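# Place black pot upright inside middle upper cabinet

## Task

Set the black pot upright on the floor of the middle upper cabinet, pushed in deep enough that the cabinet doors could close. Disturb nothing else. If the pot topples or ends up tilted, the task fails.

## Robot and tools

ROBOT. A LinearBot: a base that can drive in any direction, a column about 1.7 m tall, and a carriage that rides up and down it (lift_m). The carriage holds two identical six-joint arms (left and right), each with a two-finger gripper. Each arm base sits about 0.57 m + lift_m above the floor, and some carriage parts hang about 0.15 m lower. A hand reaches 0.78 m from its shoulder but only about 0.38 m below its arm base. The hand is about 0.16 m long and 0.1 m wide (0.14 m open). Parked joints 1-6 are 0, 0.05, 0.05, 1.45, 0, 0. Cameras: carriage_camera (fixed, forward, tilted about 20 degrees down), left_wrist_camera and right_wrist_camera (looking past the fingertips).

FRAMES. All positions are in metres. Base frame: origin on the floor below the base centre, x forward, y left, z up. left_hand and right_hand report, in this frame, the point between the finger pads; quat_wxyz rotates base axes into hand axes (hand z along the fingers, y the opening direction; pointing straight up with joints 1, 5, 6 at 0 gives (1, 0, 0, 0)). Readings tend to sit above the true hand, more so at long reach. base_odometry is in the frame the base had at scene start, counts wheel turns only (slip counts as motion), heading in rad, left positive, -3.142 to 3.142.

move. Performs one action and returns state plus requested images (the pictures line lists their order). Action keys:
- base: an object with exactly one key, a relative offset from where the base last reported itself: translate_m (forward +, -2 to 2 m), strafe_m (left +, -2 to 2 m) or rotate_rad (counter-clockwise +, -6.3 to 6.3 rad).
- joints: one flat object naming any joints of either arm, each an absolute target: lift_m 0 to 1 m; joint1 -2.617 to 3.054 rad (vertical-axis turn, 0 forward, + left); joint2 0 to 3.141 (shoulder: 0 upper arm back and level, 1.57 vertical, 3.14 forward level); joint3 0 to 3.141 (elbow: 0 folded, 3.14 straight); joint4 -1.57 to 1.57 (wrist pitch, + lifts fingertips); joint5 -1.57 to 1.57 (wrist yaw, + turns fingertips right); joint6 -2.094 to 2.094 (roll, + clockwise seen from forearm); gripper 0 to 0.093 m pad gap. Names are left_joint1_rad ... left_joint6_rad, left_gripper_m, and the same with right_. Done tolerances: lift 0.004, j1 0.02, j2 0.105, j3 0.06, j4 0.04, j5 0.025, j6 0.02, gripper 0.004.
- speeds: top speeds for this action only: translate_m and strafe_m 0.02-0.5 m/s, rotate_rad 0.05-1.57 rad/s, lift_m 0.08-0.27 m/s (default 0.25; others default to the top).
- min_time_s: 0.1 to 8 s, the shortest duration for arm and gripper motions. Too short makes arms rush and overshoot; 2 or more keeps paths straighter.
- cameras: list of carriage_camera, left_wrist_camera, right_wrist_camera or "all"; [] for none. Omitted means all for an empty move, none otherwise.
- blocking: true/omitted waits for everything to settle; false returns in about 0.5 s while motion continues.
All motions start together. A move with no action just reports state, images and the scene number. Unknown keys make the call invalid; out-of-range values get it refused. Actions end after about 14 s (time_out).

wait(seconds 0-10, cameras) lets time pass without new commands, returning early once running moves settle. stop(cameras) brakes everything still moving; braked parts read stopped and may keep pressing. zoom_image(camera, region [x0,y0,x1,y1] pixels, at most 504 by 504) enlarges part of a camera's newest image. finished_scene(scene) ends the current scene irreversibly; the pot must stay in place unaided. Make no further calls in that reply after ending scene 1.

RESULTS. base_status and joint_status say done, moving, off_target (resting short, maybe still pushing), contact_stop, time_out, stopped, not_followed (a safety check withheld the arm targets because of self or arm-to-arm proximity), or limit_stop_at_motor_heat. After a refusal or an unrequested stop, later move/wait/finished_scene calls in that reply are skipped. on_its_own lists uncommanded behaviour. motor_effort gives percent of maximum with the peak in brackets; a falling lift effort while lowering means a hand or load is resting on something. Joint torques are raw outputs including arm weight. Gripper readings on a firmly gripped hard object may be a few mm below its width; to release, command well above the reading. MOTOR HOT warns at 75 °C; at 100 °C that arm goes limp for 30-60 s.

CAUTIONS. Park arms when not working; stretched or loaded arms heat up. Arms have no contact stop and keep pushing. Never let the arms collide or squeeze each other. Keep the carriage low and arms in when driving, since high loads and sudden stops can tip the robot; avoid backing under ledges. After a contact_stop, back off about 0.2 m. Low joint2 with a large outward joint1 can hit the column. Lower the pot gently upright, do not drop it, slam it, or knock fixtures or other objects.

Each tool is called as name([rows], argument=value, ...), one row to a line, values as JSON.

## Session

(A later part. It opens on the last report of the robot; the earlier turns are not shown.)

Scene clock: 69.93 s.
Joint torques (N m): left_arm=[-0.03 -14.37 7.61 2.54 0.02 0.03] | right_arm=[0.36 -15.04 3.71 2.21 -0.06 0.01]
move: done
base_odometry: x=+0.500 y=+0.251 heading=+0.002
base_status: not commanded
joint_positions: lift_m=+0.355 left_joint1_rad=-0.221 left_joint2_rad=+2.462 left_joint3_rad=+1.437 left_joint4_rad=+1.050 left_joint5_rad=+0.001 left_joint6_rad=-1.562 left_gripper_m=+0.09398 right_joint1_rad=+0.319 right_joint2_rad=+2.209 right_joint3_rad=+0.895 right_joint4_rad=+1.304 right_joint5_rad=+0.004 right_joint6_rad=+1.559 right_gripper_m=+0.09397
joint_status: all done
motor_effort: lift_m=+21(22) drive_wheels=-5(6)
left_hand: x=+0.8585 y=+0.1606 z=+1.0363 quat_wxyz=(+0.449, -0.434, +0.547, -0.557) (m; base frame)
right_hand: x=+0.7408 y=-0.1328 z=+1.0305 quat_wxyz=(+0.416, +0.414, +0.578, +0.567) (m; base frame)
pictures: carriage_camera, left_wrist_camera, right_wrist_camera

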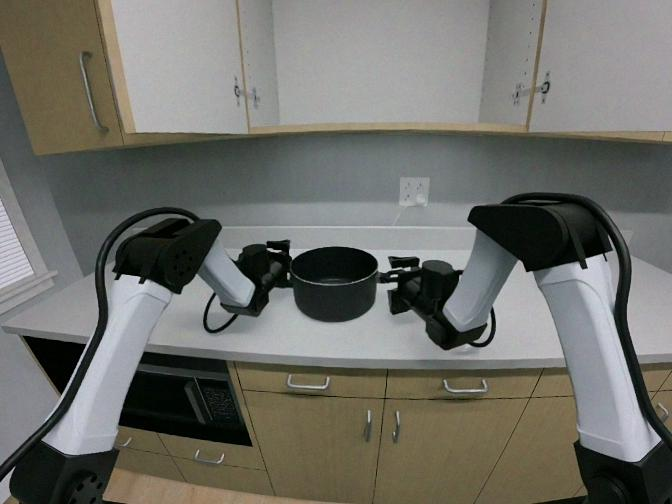

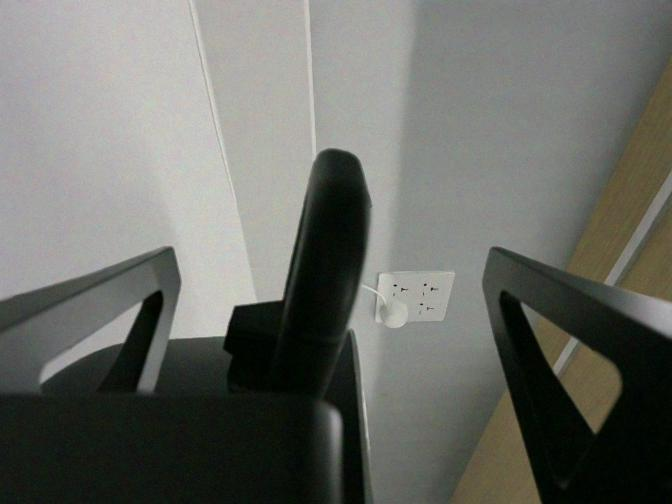

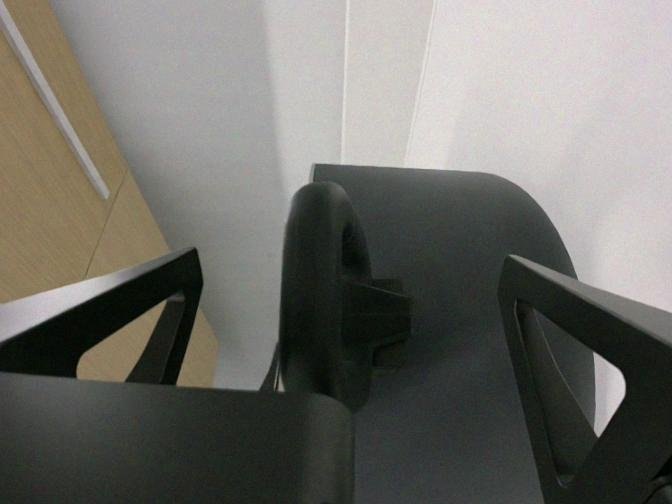

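move(joints={"left_joint1_rad": -0.215, "left_joint2_rad": 2.524, "left_joint3_rad": 1.606, "left_joint4_rad": 0.943}, min_time_s=1.5, cameras=["all"])

Scene clock: 78.50 s.
Joint torques (N m): left_arm=[0.03 -15.39 8.35 2.34 0.05 0.03] | right_arm=[0.42 -15.08 3.7 2.2 -0.04 0.02]
move: done
base_odometry: x=+0.500 y=+0.251 heading=+0.002
base_status: not commanded
joint_positions: lift_m=+0.355 left_joint1_rad=-0.216 left_joint2_rad=+2.516 left_joint3_rad=+1.577 left_joint4_rad=+0.950 left_joint5_rad=-0.001 left_joint6_rad=-1.562 left_gripper_m=+0.09398 right_joint1_rad=+0.319 right_joint2_rad=+2.209 right_joint3_rad=+0.895 right_joint4_rad=+1.305 right_joint5_rad=+0.004 right_joint6_rad=+1.559 right_gripper_m=+0.09397
joint_status: all done
motor_effort: lift_m=+22(22) drive_wheels=-5(6)
left_hand: x=+0.8822 y=+0.1590 z=+1.0379 quat_wxyz=(+0.448, -0.439, +0.550, -0.552) (m; base frame)
right_hand: x=+0.7408 y=-0.1328 z=+1.0306 quat_wxyz=(+0.416, +0.414, +0.578, +0.567) (m; base frame)
pictures: carriage_camera, left_wrist_camera, right_wrist_camera

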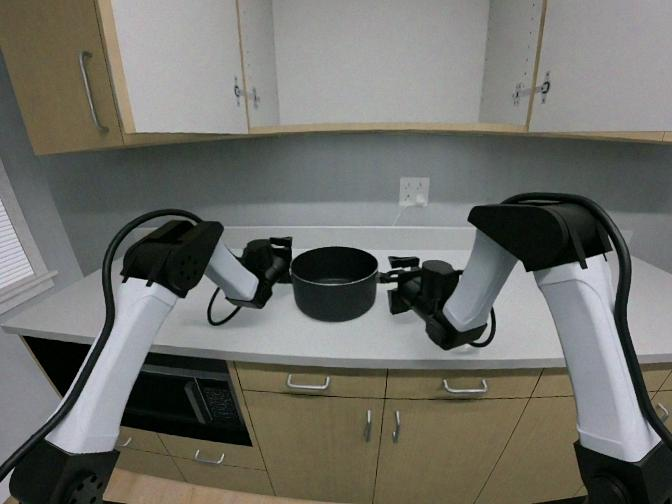

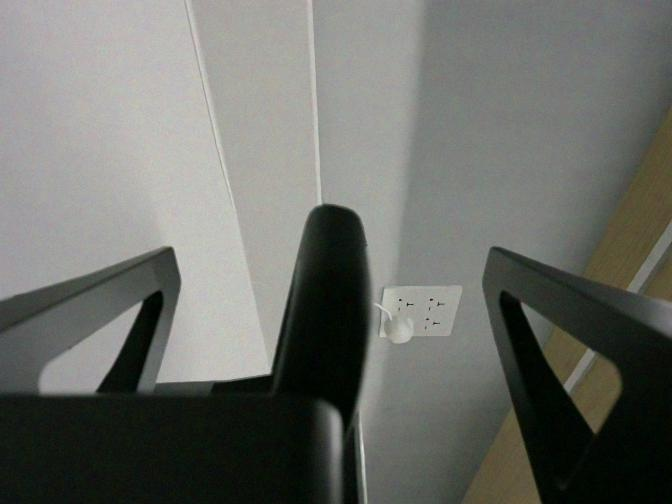

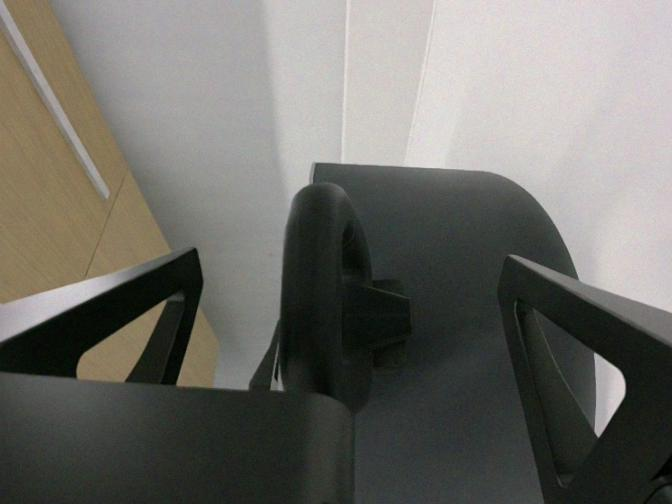

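move(joints={"left_gripper_m": 0.008, "right_gripper_m": 0.008}, min_time_s=1.5, cameras=["all"])

Scene clock: 81.40 s.
Joint torques (N m): left_arm=[-0.2 -16.4 8.24 2.52 -0.04 -0.29] | right_arm=[0.47 -14.48 4.01 2.39 -0.05 0.46]
move: off_target
base_odometry: x=+0.500 y=+0.251 heading=+0.002
base_status: not commanded
joint_positions: lift_m=+0.355 left_joint1_rad=-0.214 left_joint2_rad=+2.525 left_joint3_rad=+1.578 left_joint4_rad=+0.934 left_joint5_rad=+0.007 left_joint6_rad=-1.535 left_gripper_m=+0.02532 right_joint1_rad=+0.319 right_joint2_rad=+2.204 right_joint3_rad=+0.889 right_joint4_rad=+1.288 right_joint5_rad=+0.004 right_joint6_rad=+1.520 right_gripper_m=+0.02842
joint_status: left_gripper_m off_target (ended at +0.02535, target +0.00800); right_gripper_m off_target (ended at +0.02844, target +0.00800)
motor_effort: lift_m=+21(22) drive_wheels=-4(6)
left_hand: x=+0.8823 y=+0.1590 z=+1.0284 quat_wxyz=(+0.449, -0.435, +0.564, -0.540) (m; base frame)
right_hand: x=+0.7397 y=-0.1334 z=+1.0271 quat_wxyz=(+0.424, +0.406, +0.590, +0.554) (m; base frame)
pictures: carriage_camera, left_wrist_camera, right_wrist_camera

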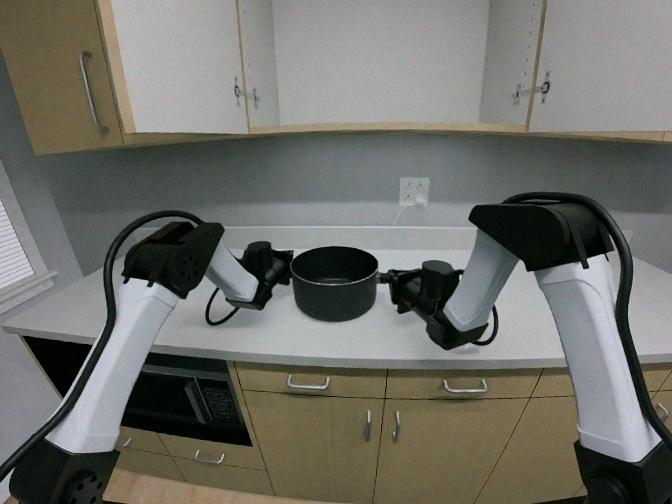

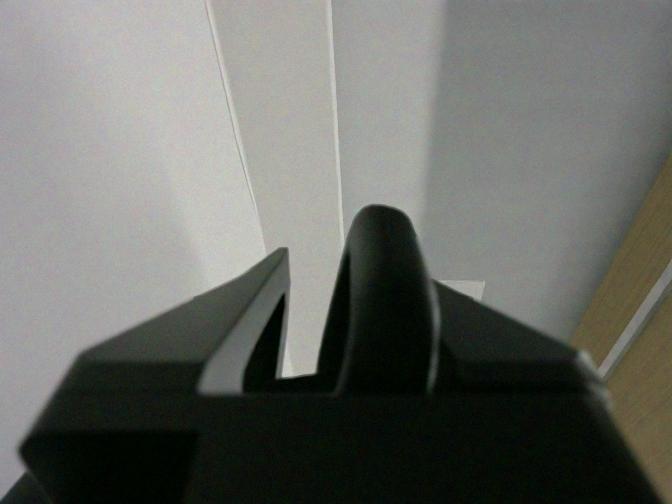

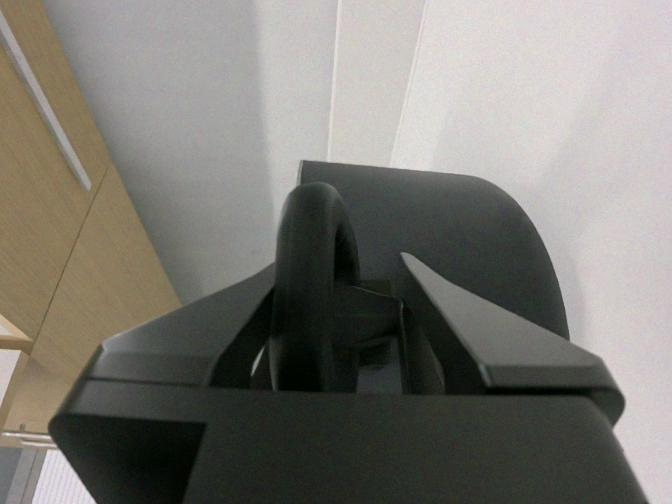

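move(joints={"lift_m": 0.40}, speeds={"lift_m": 0.08}, cameras=["all"])

zoom_image(camera="carriage_camera", region=[230, 220, 450, 340])

Scene clock: 82.97 s.
Joint torques (N m): left_arm=[-0.18 -19.33 8.17 3.24 -0.1 -0.72] | right_arm=[0.39 -14.32 5.45 3.77 -0.07 0.62]
move: done
base_odometry: x=+0.500 y=+0.251 heading=+0.002
base_status: not commanded
joint_positions: lift_m=+0.400 left_joint1_rad=-0.214 left_joint2_rad=+2.555 left_joint3_rad=+1.578 left_joint4_rad=+0.869 left_joint5_rad=+0.014 left_joint6_rad=-1.498 left_gripper_m=+0.02506 right_joint1_rad=+0.319 right_joint2_rad=+2.204 right_joint3_rad=+0.872 right_joint4_rad=+1.167 right_joint5_rad=+0.008 right_joint6_rad=+1.511 right_gripper_m=+0.02340
joint_status: all done
on_its_own: right_gripper_m moved -0.00501 toward your old target +0.00800
motor_effort: lift_m=+25(27) drive_wheels=-4(6)
left_hand: x=+0.8801 y=+0.1582 z=+1.0376 quat_wxyz=(+0.434, -0.442, +0.599, -0.508) (m; base frame)
right_hand: x=+0.7331 y=-0.1364 z=+1.0355 quat_wxyz=(+0.397, +0.431, +0.630, +0.510) (m; base frame)
pictures: carriage_camera, left_wrist_camera, right_wrist_camera

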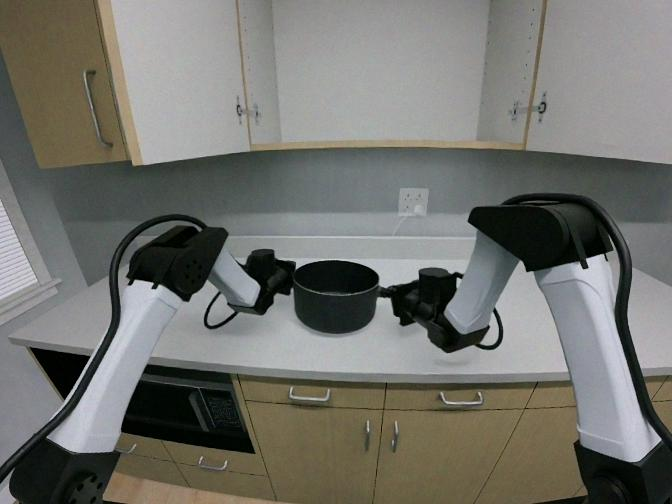

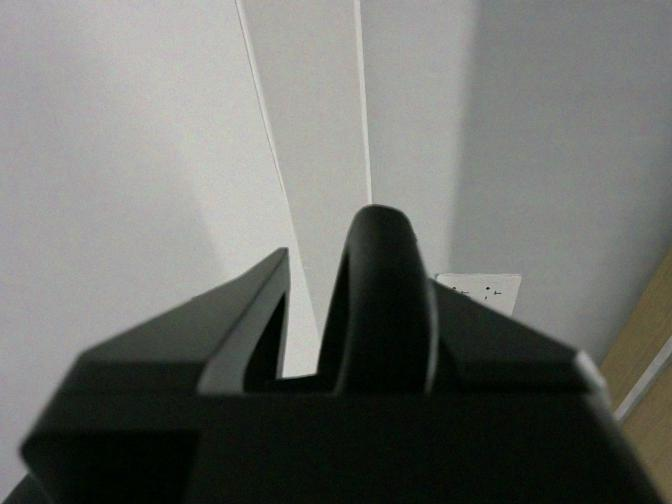

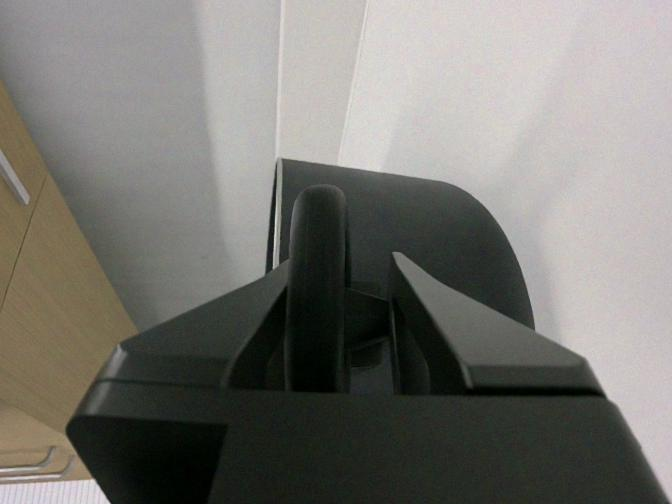

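Scaled by 2.291 from the camera's 672x504 image, which has a finer 960x720 frame.

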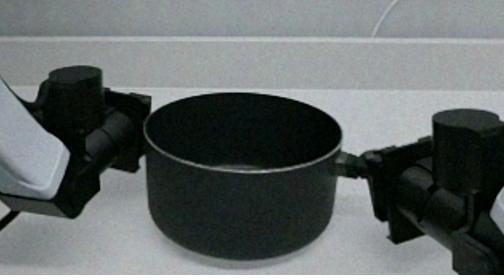

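move(joints={"lift_m": 0.44}, speeds={"lift_m": 0.08}, cameras=["all"])

zoom_image(camera="carriage_camera", region=[230, 220, 450, 340])

Scene clock: 84.93 s.
Joint torques (N m): left_arm=[-0.23 -20.68 8.14 3.78 -0.18 -0.74] | right_arm=[0.38 -14.83 5.79 4.18 -0.05 0.61]
move: done
base_odometry: x=+0.500 y=+0.251 heading=+0.002
base_status: not commanded
joint_positions: lift_m=+0.440 left_joint1_rad=-0.214 left_joint2_rad=+2.568 left_joint3_rad=+1.578 left_joint4_rad=+0.825 left_joint5_rad=+0.020 left_joint6_rad=-1.495 left_gripper_m=+0.02489 right_joint1_rad=+0.319 right_joint2_rad=+2.209 right_joint3_rad=+0.865 right_joint4_rad=+1.124 right_joint5_rad=+0.006 right_joint6_rad=+1.508 right_gripper_m=+0.02179
joint_status: all done
motor_effort: lift_m=+25(29) drive_wheels=+0(6)
left_hand: x=+0.8777 y=+0.1577 z=+1.0581 quat_wxyz=(+0.419, -0.451, +0.616, -0.492) (m; base frame)
right_hand: x=+0.7291 y=-0.1373 z=+1.0605 quat_wxyz=(+0.384, +0.438, +0.645, +0.494) (m; base frame)
pictures: carriage_camera, left_wrist_camera, right_wrist_camera

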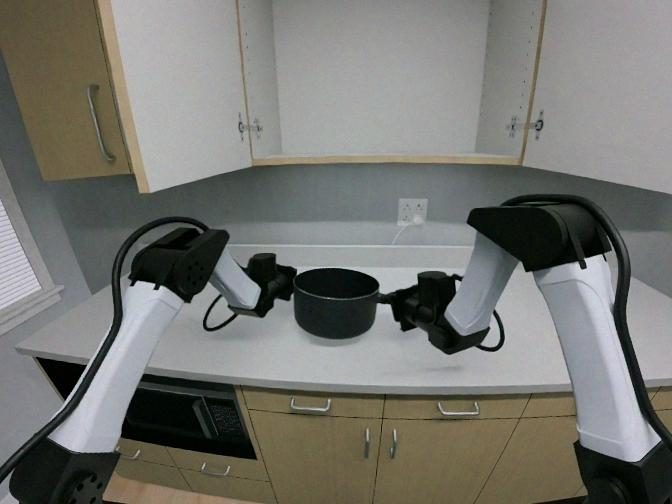

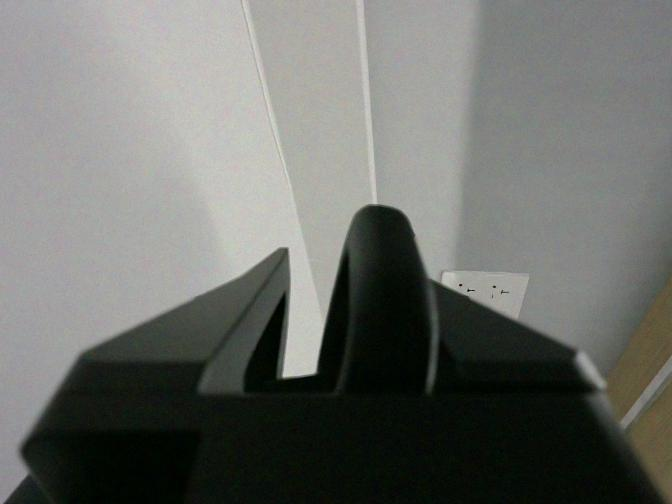

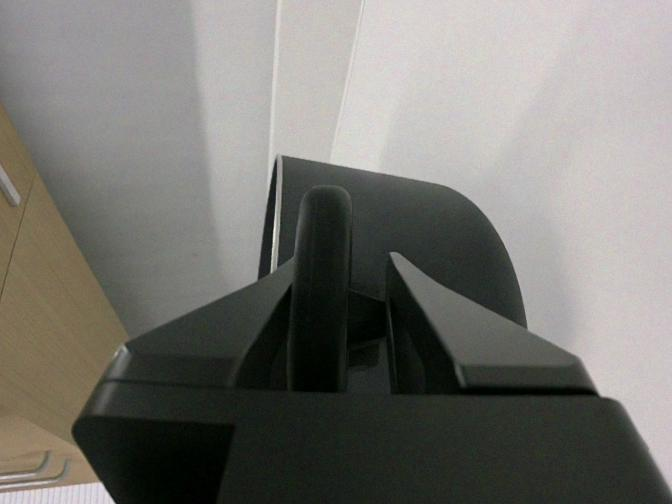

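Scaled by 2.291 from the camera's 672x504 image, which has a finer 960x720 frame.

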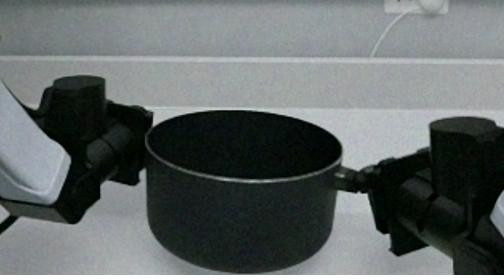

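move(joints={"lift_m": 0.48}, speeds={"lift_m": 0.1}, cameras=["carriage_camera", "right_wrist_camera"])

zoom_image(camera="carriage_camera", region=[230, 220, 450, 360])

Scene clock: 86.67 s.
Joint torques (N m): left_arm=[-0.24 -21.55 8.06 3.78 -0.2 -0.74] | right_arm=[0.42 -15.43 5.78 4.26 -0.03 0.56]
move: done
base_odometry: x=+0.500 y=+0.251 heading=+0.002
base_status: not commanded
joint_positions: lift_m=+0.480 left_joint1_rad=-0.214 left_joint2_rad=+2.576 left_joint3_rad=+1.578 left_joint4_rad=+0.823 left_joint5_rad=+0.022 left_joint6_rad=-1.495 left_gripper_m=+0.02477 right_joint1_rad=+0.319 right_joint2_rad=+2.215 right_joint3_rad=+0.865 right_joint4_rad=+1.119 right_joint5_rad=+0.004 right_joint6_rad=+1.512 right_gripper_m=+0.02174
joint_status: all done
motor_effort: lift_m=+24(29) drive_wheels=+0(5)
left_hand: x=+0.8770 y=+0.1575 z=+1.0928 quat_wxyz=(+0.416, -0.452, +0.618, -0.490) (m; base frame)
right_hand: x=+0.7284 y=-0.1373 z=+1.0962 quat_wxyz=(+0.380, +0.441, +0.648, +0.492) (m; base frame)
pictures: carriage_camera, right_wrist_camera

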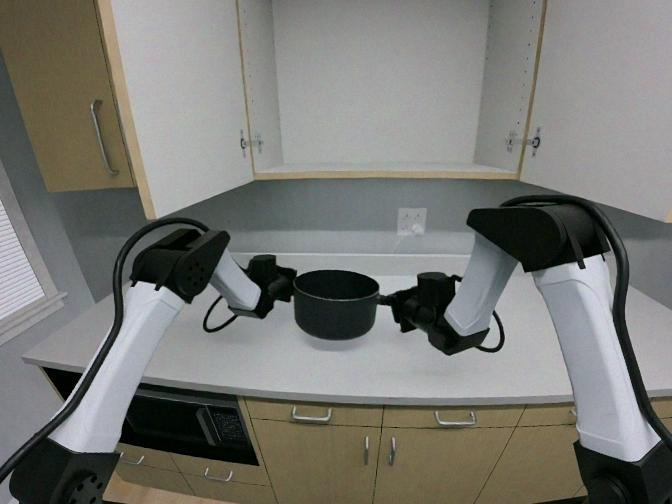

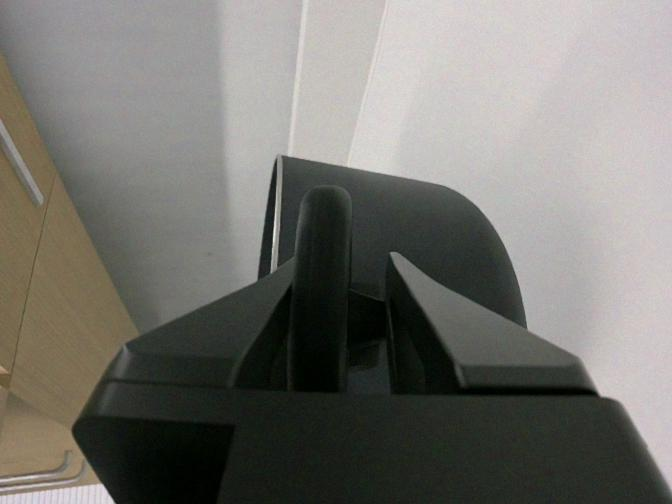

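Scaled by 2.291 from the camera's 672x504 image, which has a finer 960x720 frame.

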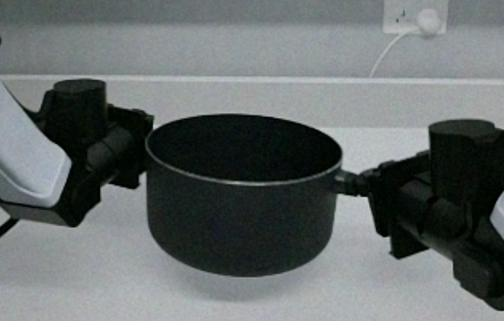

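move(base={"translate_m": -0.14}, joints={"left_joint4_rad": 1.12, "right_joint4_rad": 1.54, "lift_m": 0.5}, speeds={"translate_m": 0.15, "lift_m": 0.08}, min_time_s=1.5)

move(base={"strafe_m": -0.135}, speeds={"strafe_m": 0.15}, cameras=["all"])

Scene clock: 94.07 s.
Joint torques (N m): left_arm=[-0.16 -21.85 8.06 3.98 -0.18 -0.81] | right_arm=[0.47 -15.68 6.38 5.16 -0.19 1.15]
move: off_target
base_odometry: x=+0.360 y=+0.251 heading=+0.002
base_status: done
joint_positions: lift_m=+0.500 left_joint1_rad=-0.214 left_joint2_rad=+2.578 left_joint3_rad=+1.578 left_joint4_rad=+0.981 left_joint5_rad=+0.023 left_joint6_rad=-1.487 left_gripper_m=+0.02424 right_joint1_rad=+0.319 right_joint2_rad=+2.217 right_joint3_rad=+0.857 right_joint4_rad=+1.253 right_joint5_rad=+0.017 right_joint6_rad=+1.458 right_gripper_m=+0.02174
joint_status: left_joint4_rad off_target (ended at +0.981, target +1.120); right_joint4_rad off_target (ended at +1.253, target +1.540); the others done
motor_effort: lift_m=+24(30) drive_wheels=-5(12)
left_hand: x=+0.8805 y=+0.1565 z=+1.1500 quat_wxyz=(+0.456, -0.418, +0.579, -0.532) (m; base frame)
right_hand: x=+0.7321 y=-0.1383 z=+1.1448 quat_wxyz=(+0.426, +0.406, +0.623, +0.515) (m; base frame)
pictures: none

Scene clock: 95.97 s.
Joint torques (N m): left_arm=[-0.14 -21.76 8.09 3.91 -0.2 -0.89] | right_arm=[0.46 -15.72 6.31 5.13 -0.22 1.17]
move: done
base_odometry: x=+0.360 y=+0.116 heading=+0.002
base_status: done
joint_positions: lift_m=+0.500 left_joint1_rad=-0.214 left_joint2_rad=+2.578 left_joint3_rad=+1.578 left_joint4_rad=+0.987 left_joint5_rad=+0.025 left_joint6_rad=-1.480 left_gripper_m=+0.02404 right_joint1_rad=+0.319 right_joint2_rad=+2.217 right_joint3_rad=+0.857 right_joint4_rad=+1.256 right_joint5_rad=+0.019 right_joint6_rad=+1.458 right_gripper_m=+0.02174
joint_status: not commanded
motor_effort: lift_m=+24(25) drive_wheels=-3(11)
left_hand: x=+0.8804 y=+0.1559 z=+1.1513 quat_wxyz=(+0.458, -0.414, +0.579, -0.532) (m; base frame)
right_hand: x=+0.7322 y=-0.1386 z=+1.1453 quat_wxyz=(+0.428, +0.406, +0.622, +0.515) (m; base frame)
pictures: carriage_camera, left_wrist_camera, right_wrist_camera

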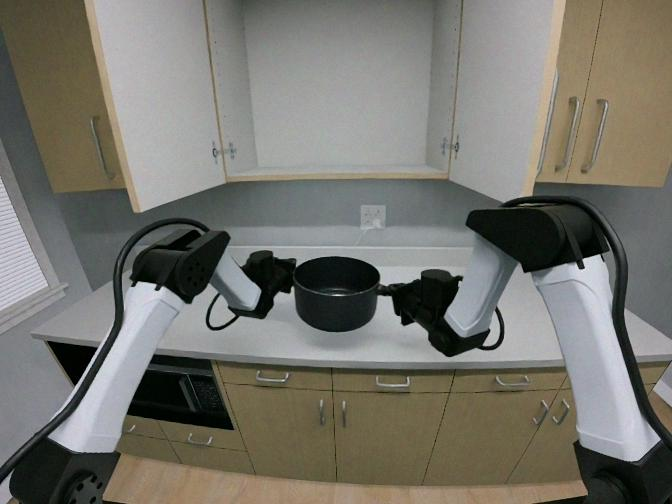

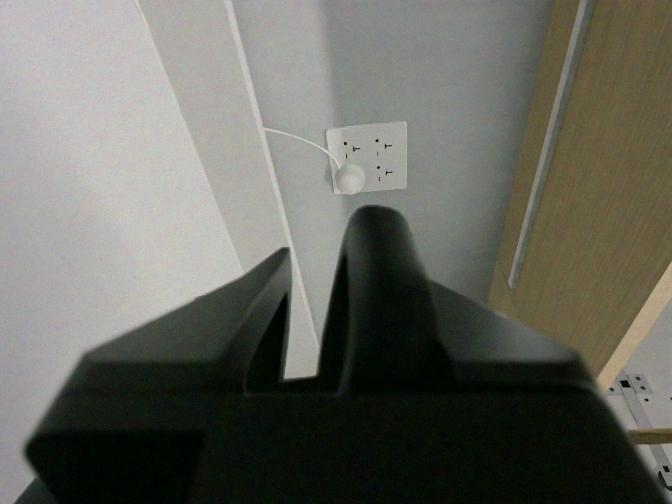

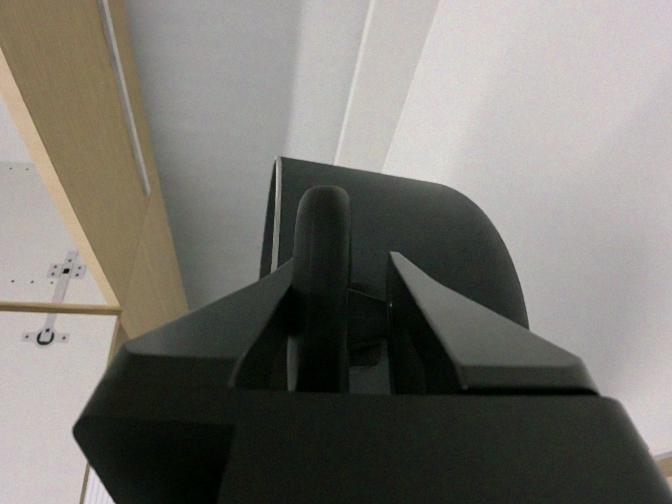

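move(joints={"lift_m": 0.93}, speeds={"lift_m": 0.15}, cameras=["all"])

Scene clock: 102.27 s.
Joint torques (N m): left_arm=[-0.17 -22.11 8.01 3.77 -0.2 -0.92] | right_arm=[0.34 -16.69 6.41 4.91 -0.2 1.21]
move: done
base_odometry: x=+0.360 y=+0.116 heading=+0.002
base_status: not commanded
joint_positions: lift_m=+0.930 left_joint1_rad=-0.214 left_joint2_rad=+2.582 left_joint3_rad=+1.578 left_joint4_rad=+1.000 left_joint5_rad=+0.025 left_joint6_rad=-1.477 left_gripper_m=+0.02401 right_joint1_rad=+0.319 right_joint2_rad=+2.227 right_joint3_rad=+0.854 right_joint4_rad=+1.276 right_joint5_rad=+0.019 right_joint6_rad=+1.454 right_gripper_m=+0.02174
joint_status: all done
motor_effort: lift_m=+24(30) drive_wheels=-3(5)
left_hand: x=+0.8803 y=+0.1560 z=+1.5820 quat_wxyz=(+0.462, -0.411, +0.577, -0.534) (m; base frame)
right_hand: x=+0.7317 y=-0.1388 z=+1.5742 quat_wxyz=(+0.430, +0.403, +0.621, +0.516) (m; base frame)
pictures: carriage_camera, left_wrist_camera, right_wrist_camera

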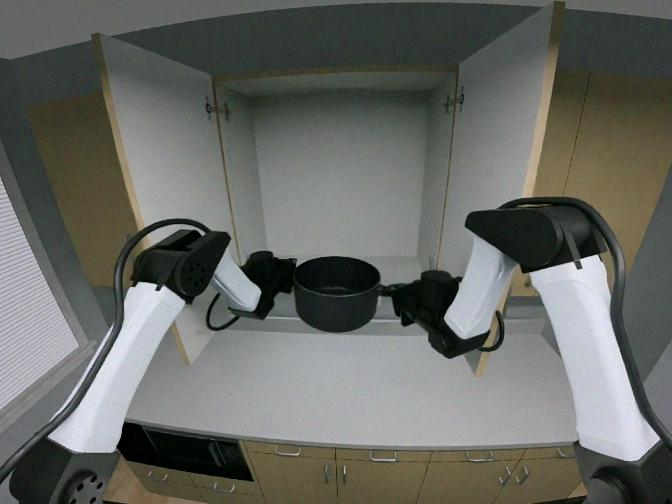

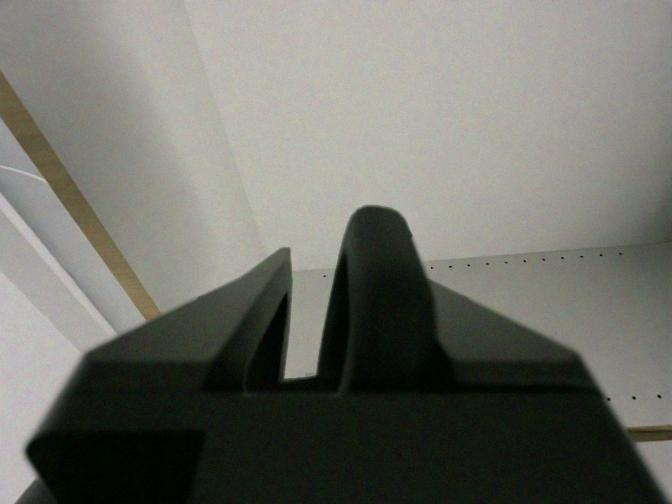

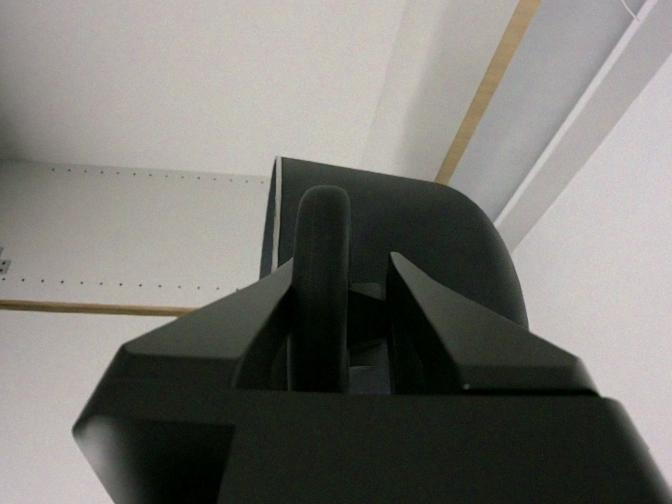

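zoom_image(camera="carriage_camera", region=[200, 220, 480, 380])

Scaled by 1.800 from the camera's 672x504 image, which has a finer 960x720 frame.

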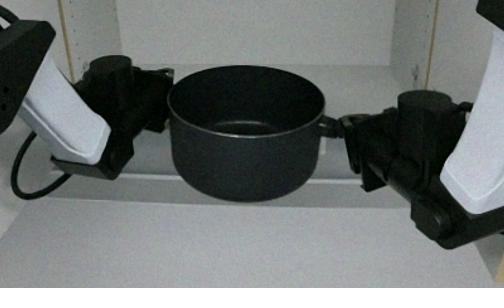

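move(base={"translate_m": 0.08}, joints={"lift_m": 0.995}, speeds={"lift_m": 0.1, "translate_m": 0.08}, cameras=["all"])

zoom_image(camera="carriage_camera", region=[200, 220, 480, 380])

Scene clock: 105.80 s.
Joint torques (N m): left_arm=[-0.16 -22.13 8.17 3.78 -0.22 -0.94] | right_arm=[0.34 -16.76 6.72 4.91 -0.24 1.17]
move: done
base_odometry: x=+0.440 y=+0.116 heading=+0.002
base_status: done
joint_positions: lift_m=+0.995 left_joint1_rad=-0.214 left_joint2_rad=+2.582 left_joint3_rad=+1.577 left_joint4_rad=+0.998 left_joint5_rad=+0.025 left_joint6_rad=-1.476 left_gripper_m=+0.02399 right_joint1_rad=+0.319 right_joint2_rad=+2.228 right_joint3_rad=+0.851 right_joint4_rad=+1.277 right_joint5_rad=+0.019 right_joint6_rad=+1.457 right_gripper_m=+0.02174
joint_status: all done
motor_effort: lift_m=+25(29) drive_wheels=-6(11)
left_hand: x=+0.8800 y=+0.1559 z=+1.6459 quat_wxyz=(+0.461, -0.411, +0.578, -0.533) (m; base frame)
right_hand: x=+0.7309 y=-0.1390 z=+1.6378 quat_wxyz=(+0.429, +0.405, +0.621, +0.516) (m; base frame)
pictures: carriage_camera, left_wrist_camera, right_wrist_camera

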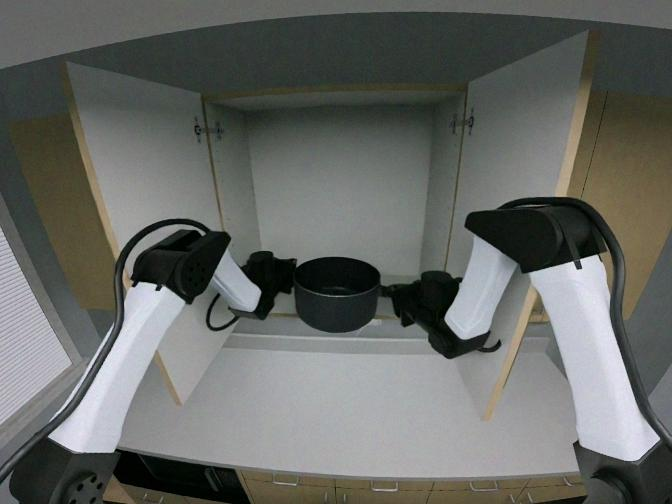

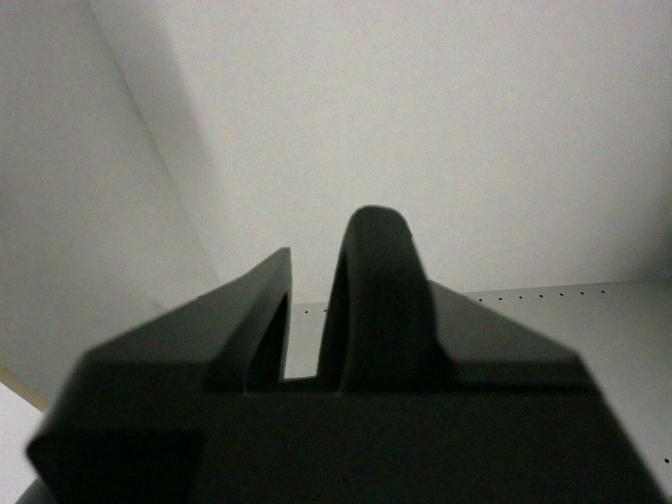

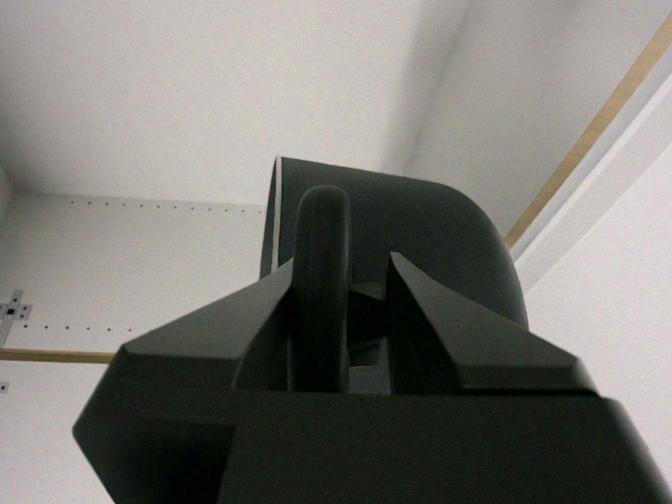

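Scaled by 1.800 from the camera's 672x504 image, which has a finer 960x720 frame.

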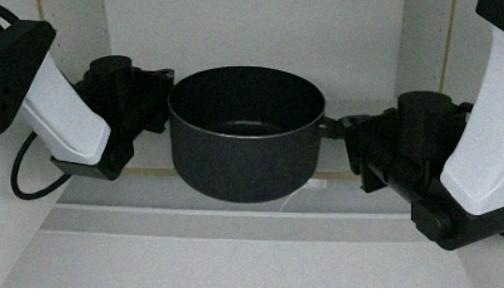

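move(base={"translate_m": 0.2}, speeds={"translate_m": 0.1}, cameras=["all"])

zoom_image(camera="carriage_camera", region=[200, 220, 480, 380])

Scene clock: 112.53 s.
Joint torques (N m): left_arm=[-0.1 -22.16 8.16 3.79 -0.22 -0.93] | right_arm=[0.39 -16.73 6.74 4.9 -0.19 1.16]
move: done
base_odometry: x=+0.640 y=+0.116 heading=+0.001
base_status: done
joint_positions: lift_m=+0.995 left_joint1_rad=-0.214 left_joint2_rad=+2.582 left_joint3_rad=+1.577 left_joint4_rad=+0.998 left_joint5_rad=+0.025 left_joint6_rad=-1.476 left_gripper_m=+0.02399 right_joint1_rad=+0.319 right_joint2_rad=+2.228 right_joint3_rad=+0.851 right_joint4_rad=+1.277 right_joint5_rad=+0.019 right_joint6_rad=+1.457 right_gripper_m=+0.02174
joint_status: not commanded
motor_effort: lift_m=+25(25) drive_wheels=+2(11)
left_hand: x=+0.8800 y=+0.1559 z=+1.6458 quat_wxyz=(+0.461, -0.411, +0.578, -0.533) (m; base frame)
right_hand: x=+0.7309 y=-0.1390 z=+1.6377 quat_wxyz=(+0.429, +0.405, +0.621, +0.516) (m; base frame)
pictures: carriage_camera, left_wrist_camera, right_wrist_camera

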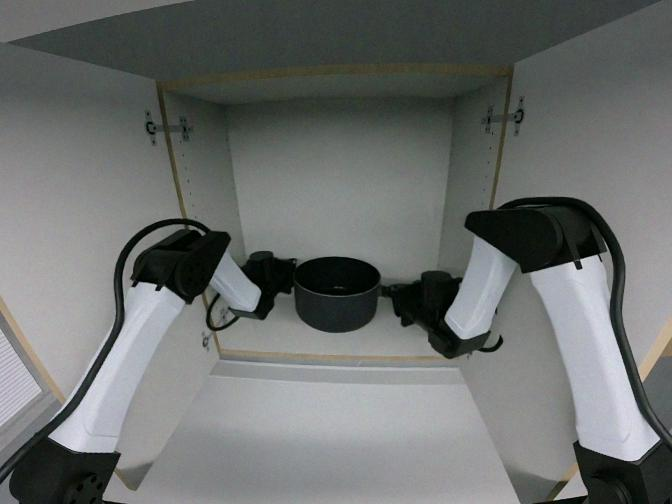

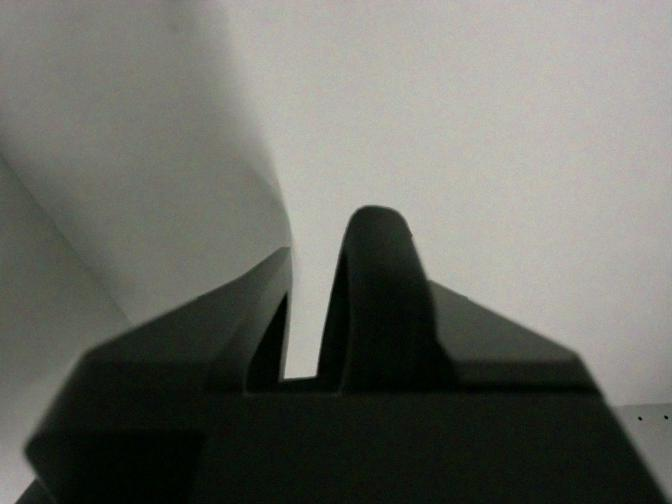

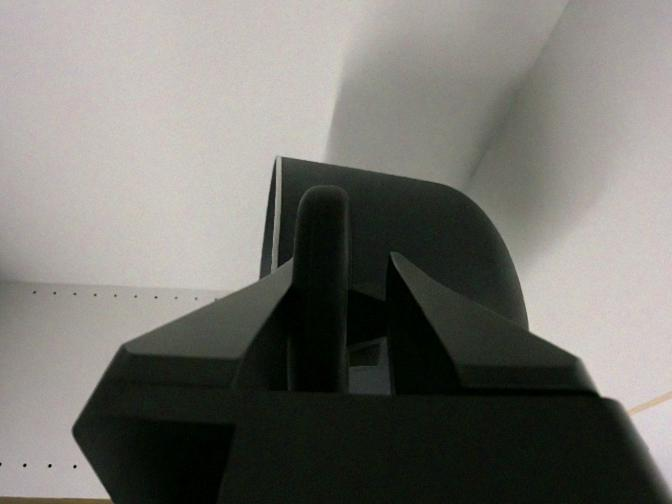

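Scaled by 1.800 from the camera's 672x504 image, which has a finer 960x720 frame.

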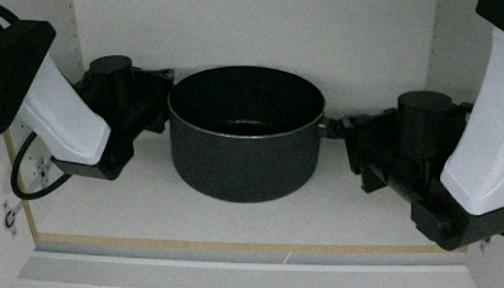

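move(base={"translate_m": 0.11}, speeds={"translate_m": 0.08}, cameras=["carriage_camera"])

zoom_image(camera="carriage_camera", region=[200, 220, 480, 400])

Scene clock: 116.03 s.
Joint torques (N m): left_arm=[0.09 -22.13 8.14 3.82 -0.21 -0.96] | right_arm=[0.21 -16.77 6.78 4.94 -0.19 1.15]
move: contact_stop
base_odometry: x=+0.696 y=+0.116 heading=-0.004
base_status: translate_m contact_stop (by the wheels' count: +0.056 of +0.110)
joint_positions: lift_m=+0.995 left_joint1_rad=-0.216 left_joint2_rad=+2.582 left_joint3_rad=+1.577 left_joint4_rad=+0.995 left_joint5_rad=+0.026 left_joint6_rad=-1.473 left_gripper_m=+0.02389 right_joint1_rad=+0.319 right_joint2_rad=+2.228 right_joint3_rad=+0.851 right_joint4_rad=+1.275 right_joint5_rad=+0.017 right_joint6_rad=+1.458 right_gripper_m=+0.02174
joint_status: not commanded
motor_effort: lift_m=+24(25) drive_wheels=+16(81)
left_hand: x=+0.8797 y=+0.1545 z=+1.6452 quat_wxyz=(+0.460, -0.410, +0.580, -0.532) (m; base frame)
right_hand: x=+0.7306 y=-0.1386 z=+1.6372 quat_wxyz=(+0.427, +0.405, +0.622, +0.516) (m; base frame)
pictures: carriage_camera

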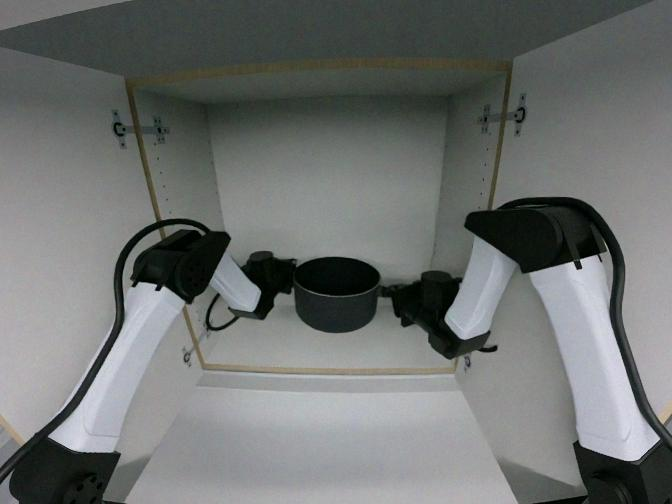

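Scaled by 1.800 from the camera's 672x504 image, which has a finer 960x720 frame.

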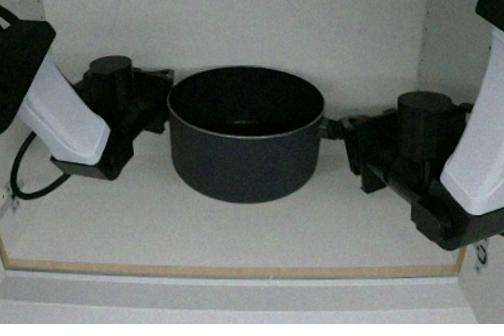

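move(base={"translate_m": -0.02}, speeds={"translate_m": 0.05}, cameras=[])

move(joints={"left_joint1_rad": -0.215, "left_joint2_rad": 2.608, "left_joint3_rad": 1.805, "left_joint4_rad": 1.02, "right_joint1_rad": 0.224, "right_joint2_rad": 2.376, "right_joint3_rad": 1.37, "right_joint4_rad": 1.264}, min_time_s=3, cameras=["all"])

zoom_image(camera="carriage_camera", region=[200, 220, 480, 400])

Scene clock: 120.33 s.
Joint torques (N m): left_arm=[0.05 -22.16 8.21 3.83 -0.23 -0.96] | right_arm=[0.28 -16.73 6.72 4.91 -0.19 1.19]
move: done
base_odometry: x=+0.676 y=+0.116 heading=-0.005
base_status: done
joint_positions: lift_m=+0.995 left_joint1_rad=-0.216 left_joint2_rad=+2.582 left_joint3_rad=+1.577 left_joint4_rad=+0.996 left_joint5_rad=+0.027 left_joint6_rad=-1.473 left_gripper_m=+0.02388 right_joint1_rad=+0.319 right_joint2_rad=+2.228 right_joint3_rad=+0.851 right_joint4_rad=+1.276 right_joint5_rad=+0.017 right_joint6_rad=+1.458 right_gripper_m=+0.02174
joint_status: not commanded
motor_effort: lift_m=+24(24) drive_wheels=-7(12)
left_hand: x=+0.8797 y=+0.1544 z=+1.6454 quat_wxyz=(+0.460, -0.410, +0.580, -0.532) (m; base frame)
right_hand: x=+0.7306 y=-0.1385 z=+1.6373 quat_wxyz=(+0.427, +0.405, +0.622, +0.516) (m; base frame)
pictures: none
No camera images: "cameras" was empty.

Scene clock: 123.63 s.
Joint torques (N m): left_arm=[-1.73 -21.27 10.71 3.89 0.99 -1.25] | right_arm=[-2.1 -17.88 12.12 4.42 1.06 1.14]
move: off_target
MOTOR HOT: joint 2 (shoulder) of the left arm reports 76 °C; the controller stops that arm at 100 °C. To cool a motor, set the load down, stop pushing, or move to a pose that needs little force.
base_odometry: x=+0.676 y=+0.116 heading=-0.005
base_status: not commanded
joint_positions: lift_m=+0.995 left_joint1_rad=-0.198 left_joint2_rad=+2.650 left_joint3_rad=+1.752 left_joint4_rad=+0.887 left_joint5_rad=-0.099 left_joint6_rad=-1.447 left_gripper_m=+0.02356 right_joint1_rad=+0.248 right_joint2_rad=+2.418 right_joint3_rad=+1.277 right_joint4_rad=+1.045 right_joint5_rad=-0.094 right_joint6_rad=+1.459 right_gripper_m=+0.02174
joint_status: left_joint4_rad off_target (ended at +0.887, target +1.020); right_joint1_rad off_target (ended at +0.248, target +0.224); right_joint3_rad off_target (ended at +1.277, target +1.370); right_joint4_rad off_target (ended at +1.045, target +1.264); the others done
motor_effort: lift_m=+24(24) drive_wheels=-7(8)
left_hand: x=+0.9120 y=+0.1831 z=+1.6501 quat_wxyz=(+0.504, -0.444, +0.556, -0.491) (m; base frame)
right_hand: x=+0.8202 y=-0.1351 z=+1.6360 quat_wxyz=(+0.415, +0.395, +0.626, +0.529) (m; base frame)
pictures: carriage_camera, left_wrist_camera, right_wrist_camera

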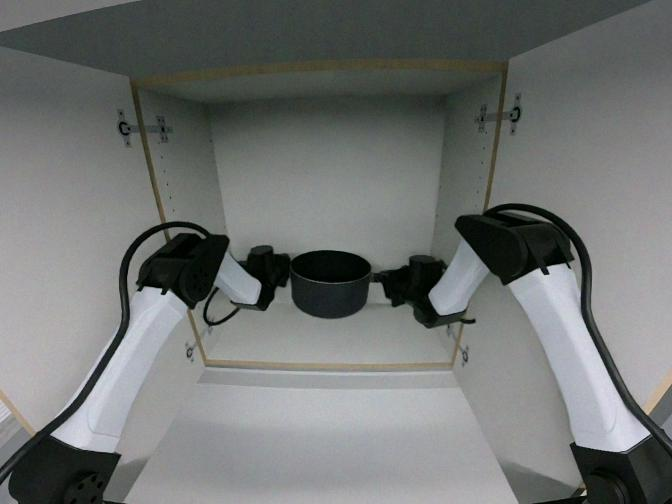

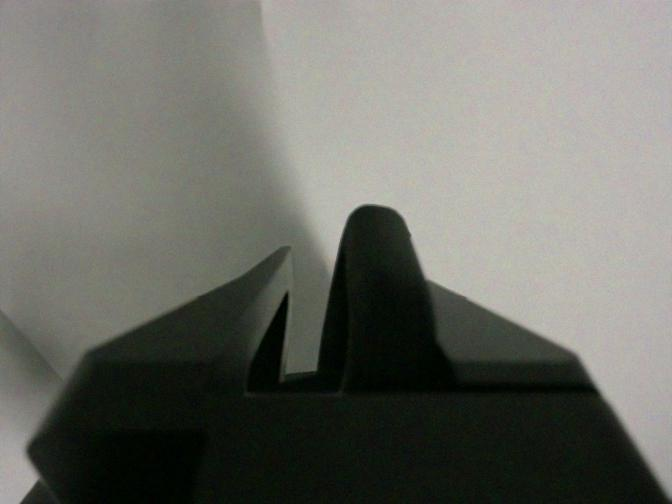

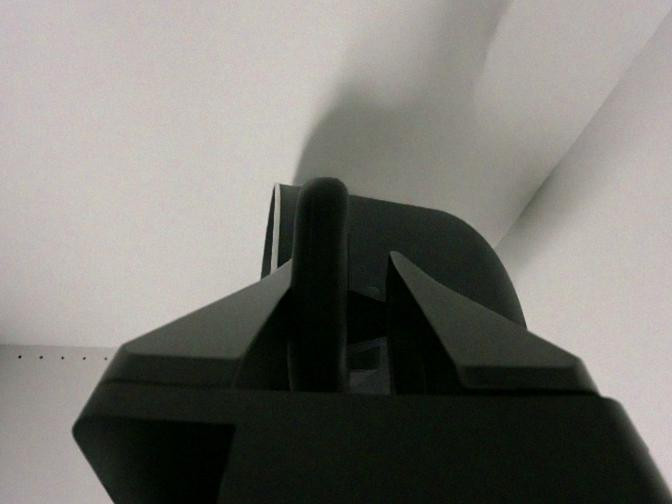

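Scaled by 1.800 from the camera's 672x504 image, which has a finer 960x720 frame.

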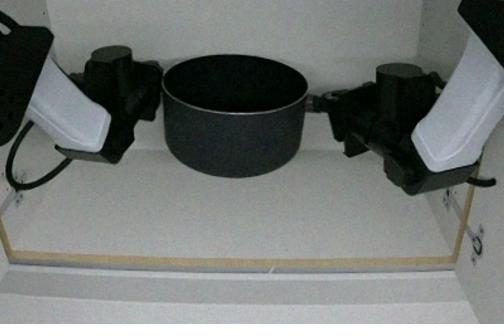

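move(joints={"lift_m": 0.91}, speeds={"lift_m": 0.1}, cameras=["carriage_camera"])

zoom_image(camera="carriage_camera", region=[200, 220, 480, 400])

Scene clock: 125.90 s.
Joint torques (N m): left_arm=[-1.72 -22.56 9.88 4.06 1.01 -1.29] | right_arm=[-2.03 -18.92 11.38 4.52 1.07 1.15]
move: done
MOTOR HOT: still on. Joint 2 (shoulder) of the left arm reports 77 °C.
base_odometry: x=+0.676 y=+0.116 heading=-0.005
base_status: not commanded
joint_positions: lift_m=+0.910 left_joint1_rad=-0.198 left_joint2_rad=+2.662 left_joint3_rad=+1.762 left_joint4_rad=+0.874 left_joint5_rad=-0.100 left_joint6_rad=-1.445 left_gripper_m=+0.02330 right_joint1_rad=+0.247 right_joint2_rad=+2.427 right_joint3_rad=+1.285 right_joint4_rad=+1.035 right_joint5_rad=-0.095 right_joint6_rad=+1.458 right_gripper_m=+0.02174
joint_status: all done
motor_effort: lift_m=+22(23) drive_wheels=-7(8)
left_hand: x=+0.9130 y=+0.1830 z=+1.5585 quat_wxyz=(+0.501, -0.446, +0.560, -0.486) (m; base frame)
right_hand: x=+0.8213 y=-0.1354 z=+1.5462 quat_wxyz=(+0.413, +0.397, +0.629, +0.526) (m; base frame)
pictures: carriage_camera

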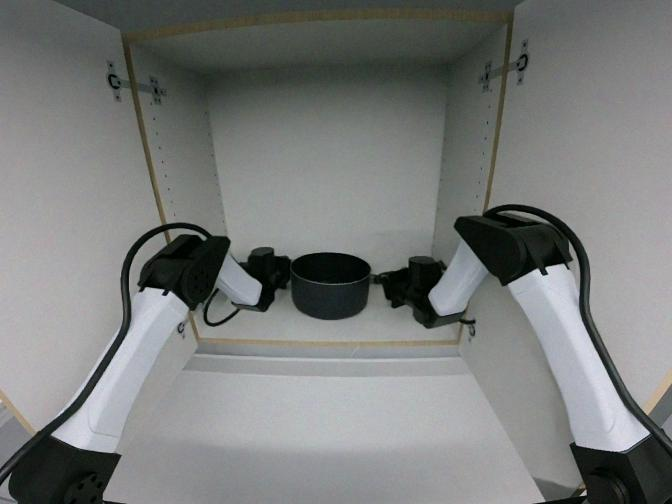

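Scaled by 1.800 from the camera's 672x504 image, which has a finer 960x720 frame.

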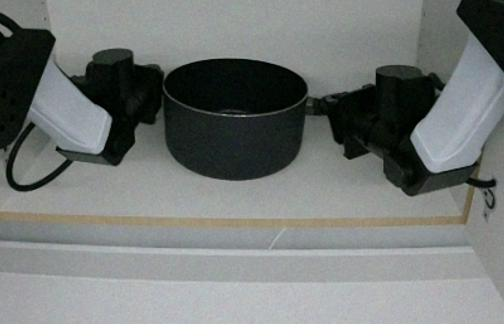

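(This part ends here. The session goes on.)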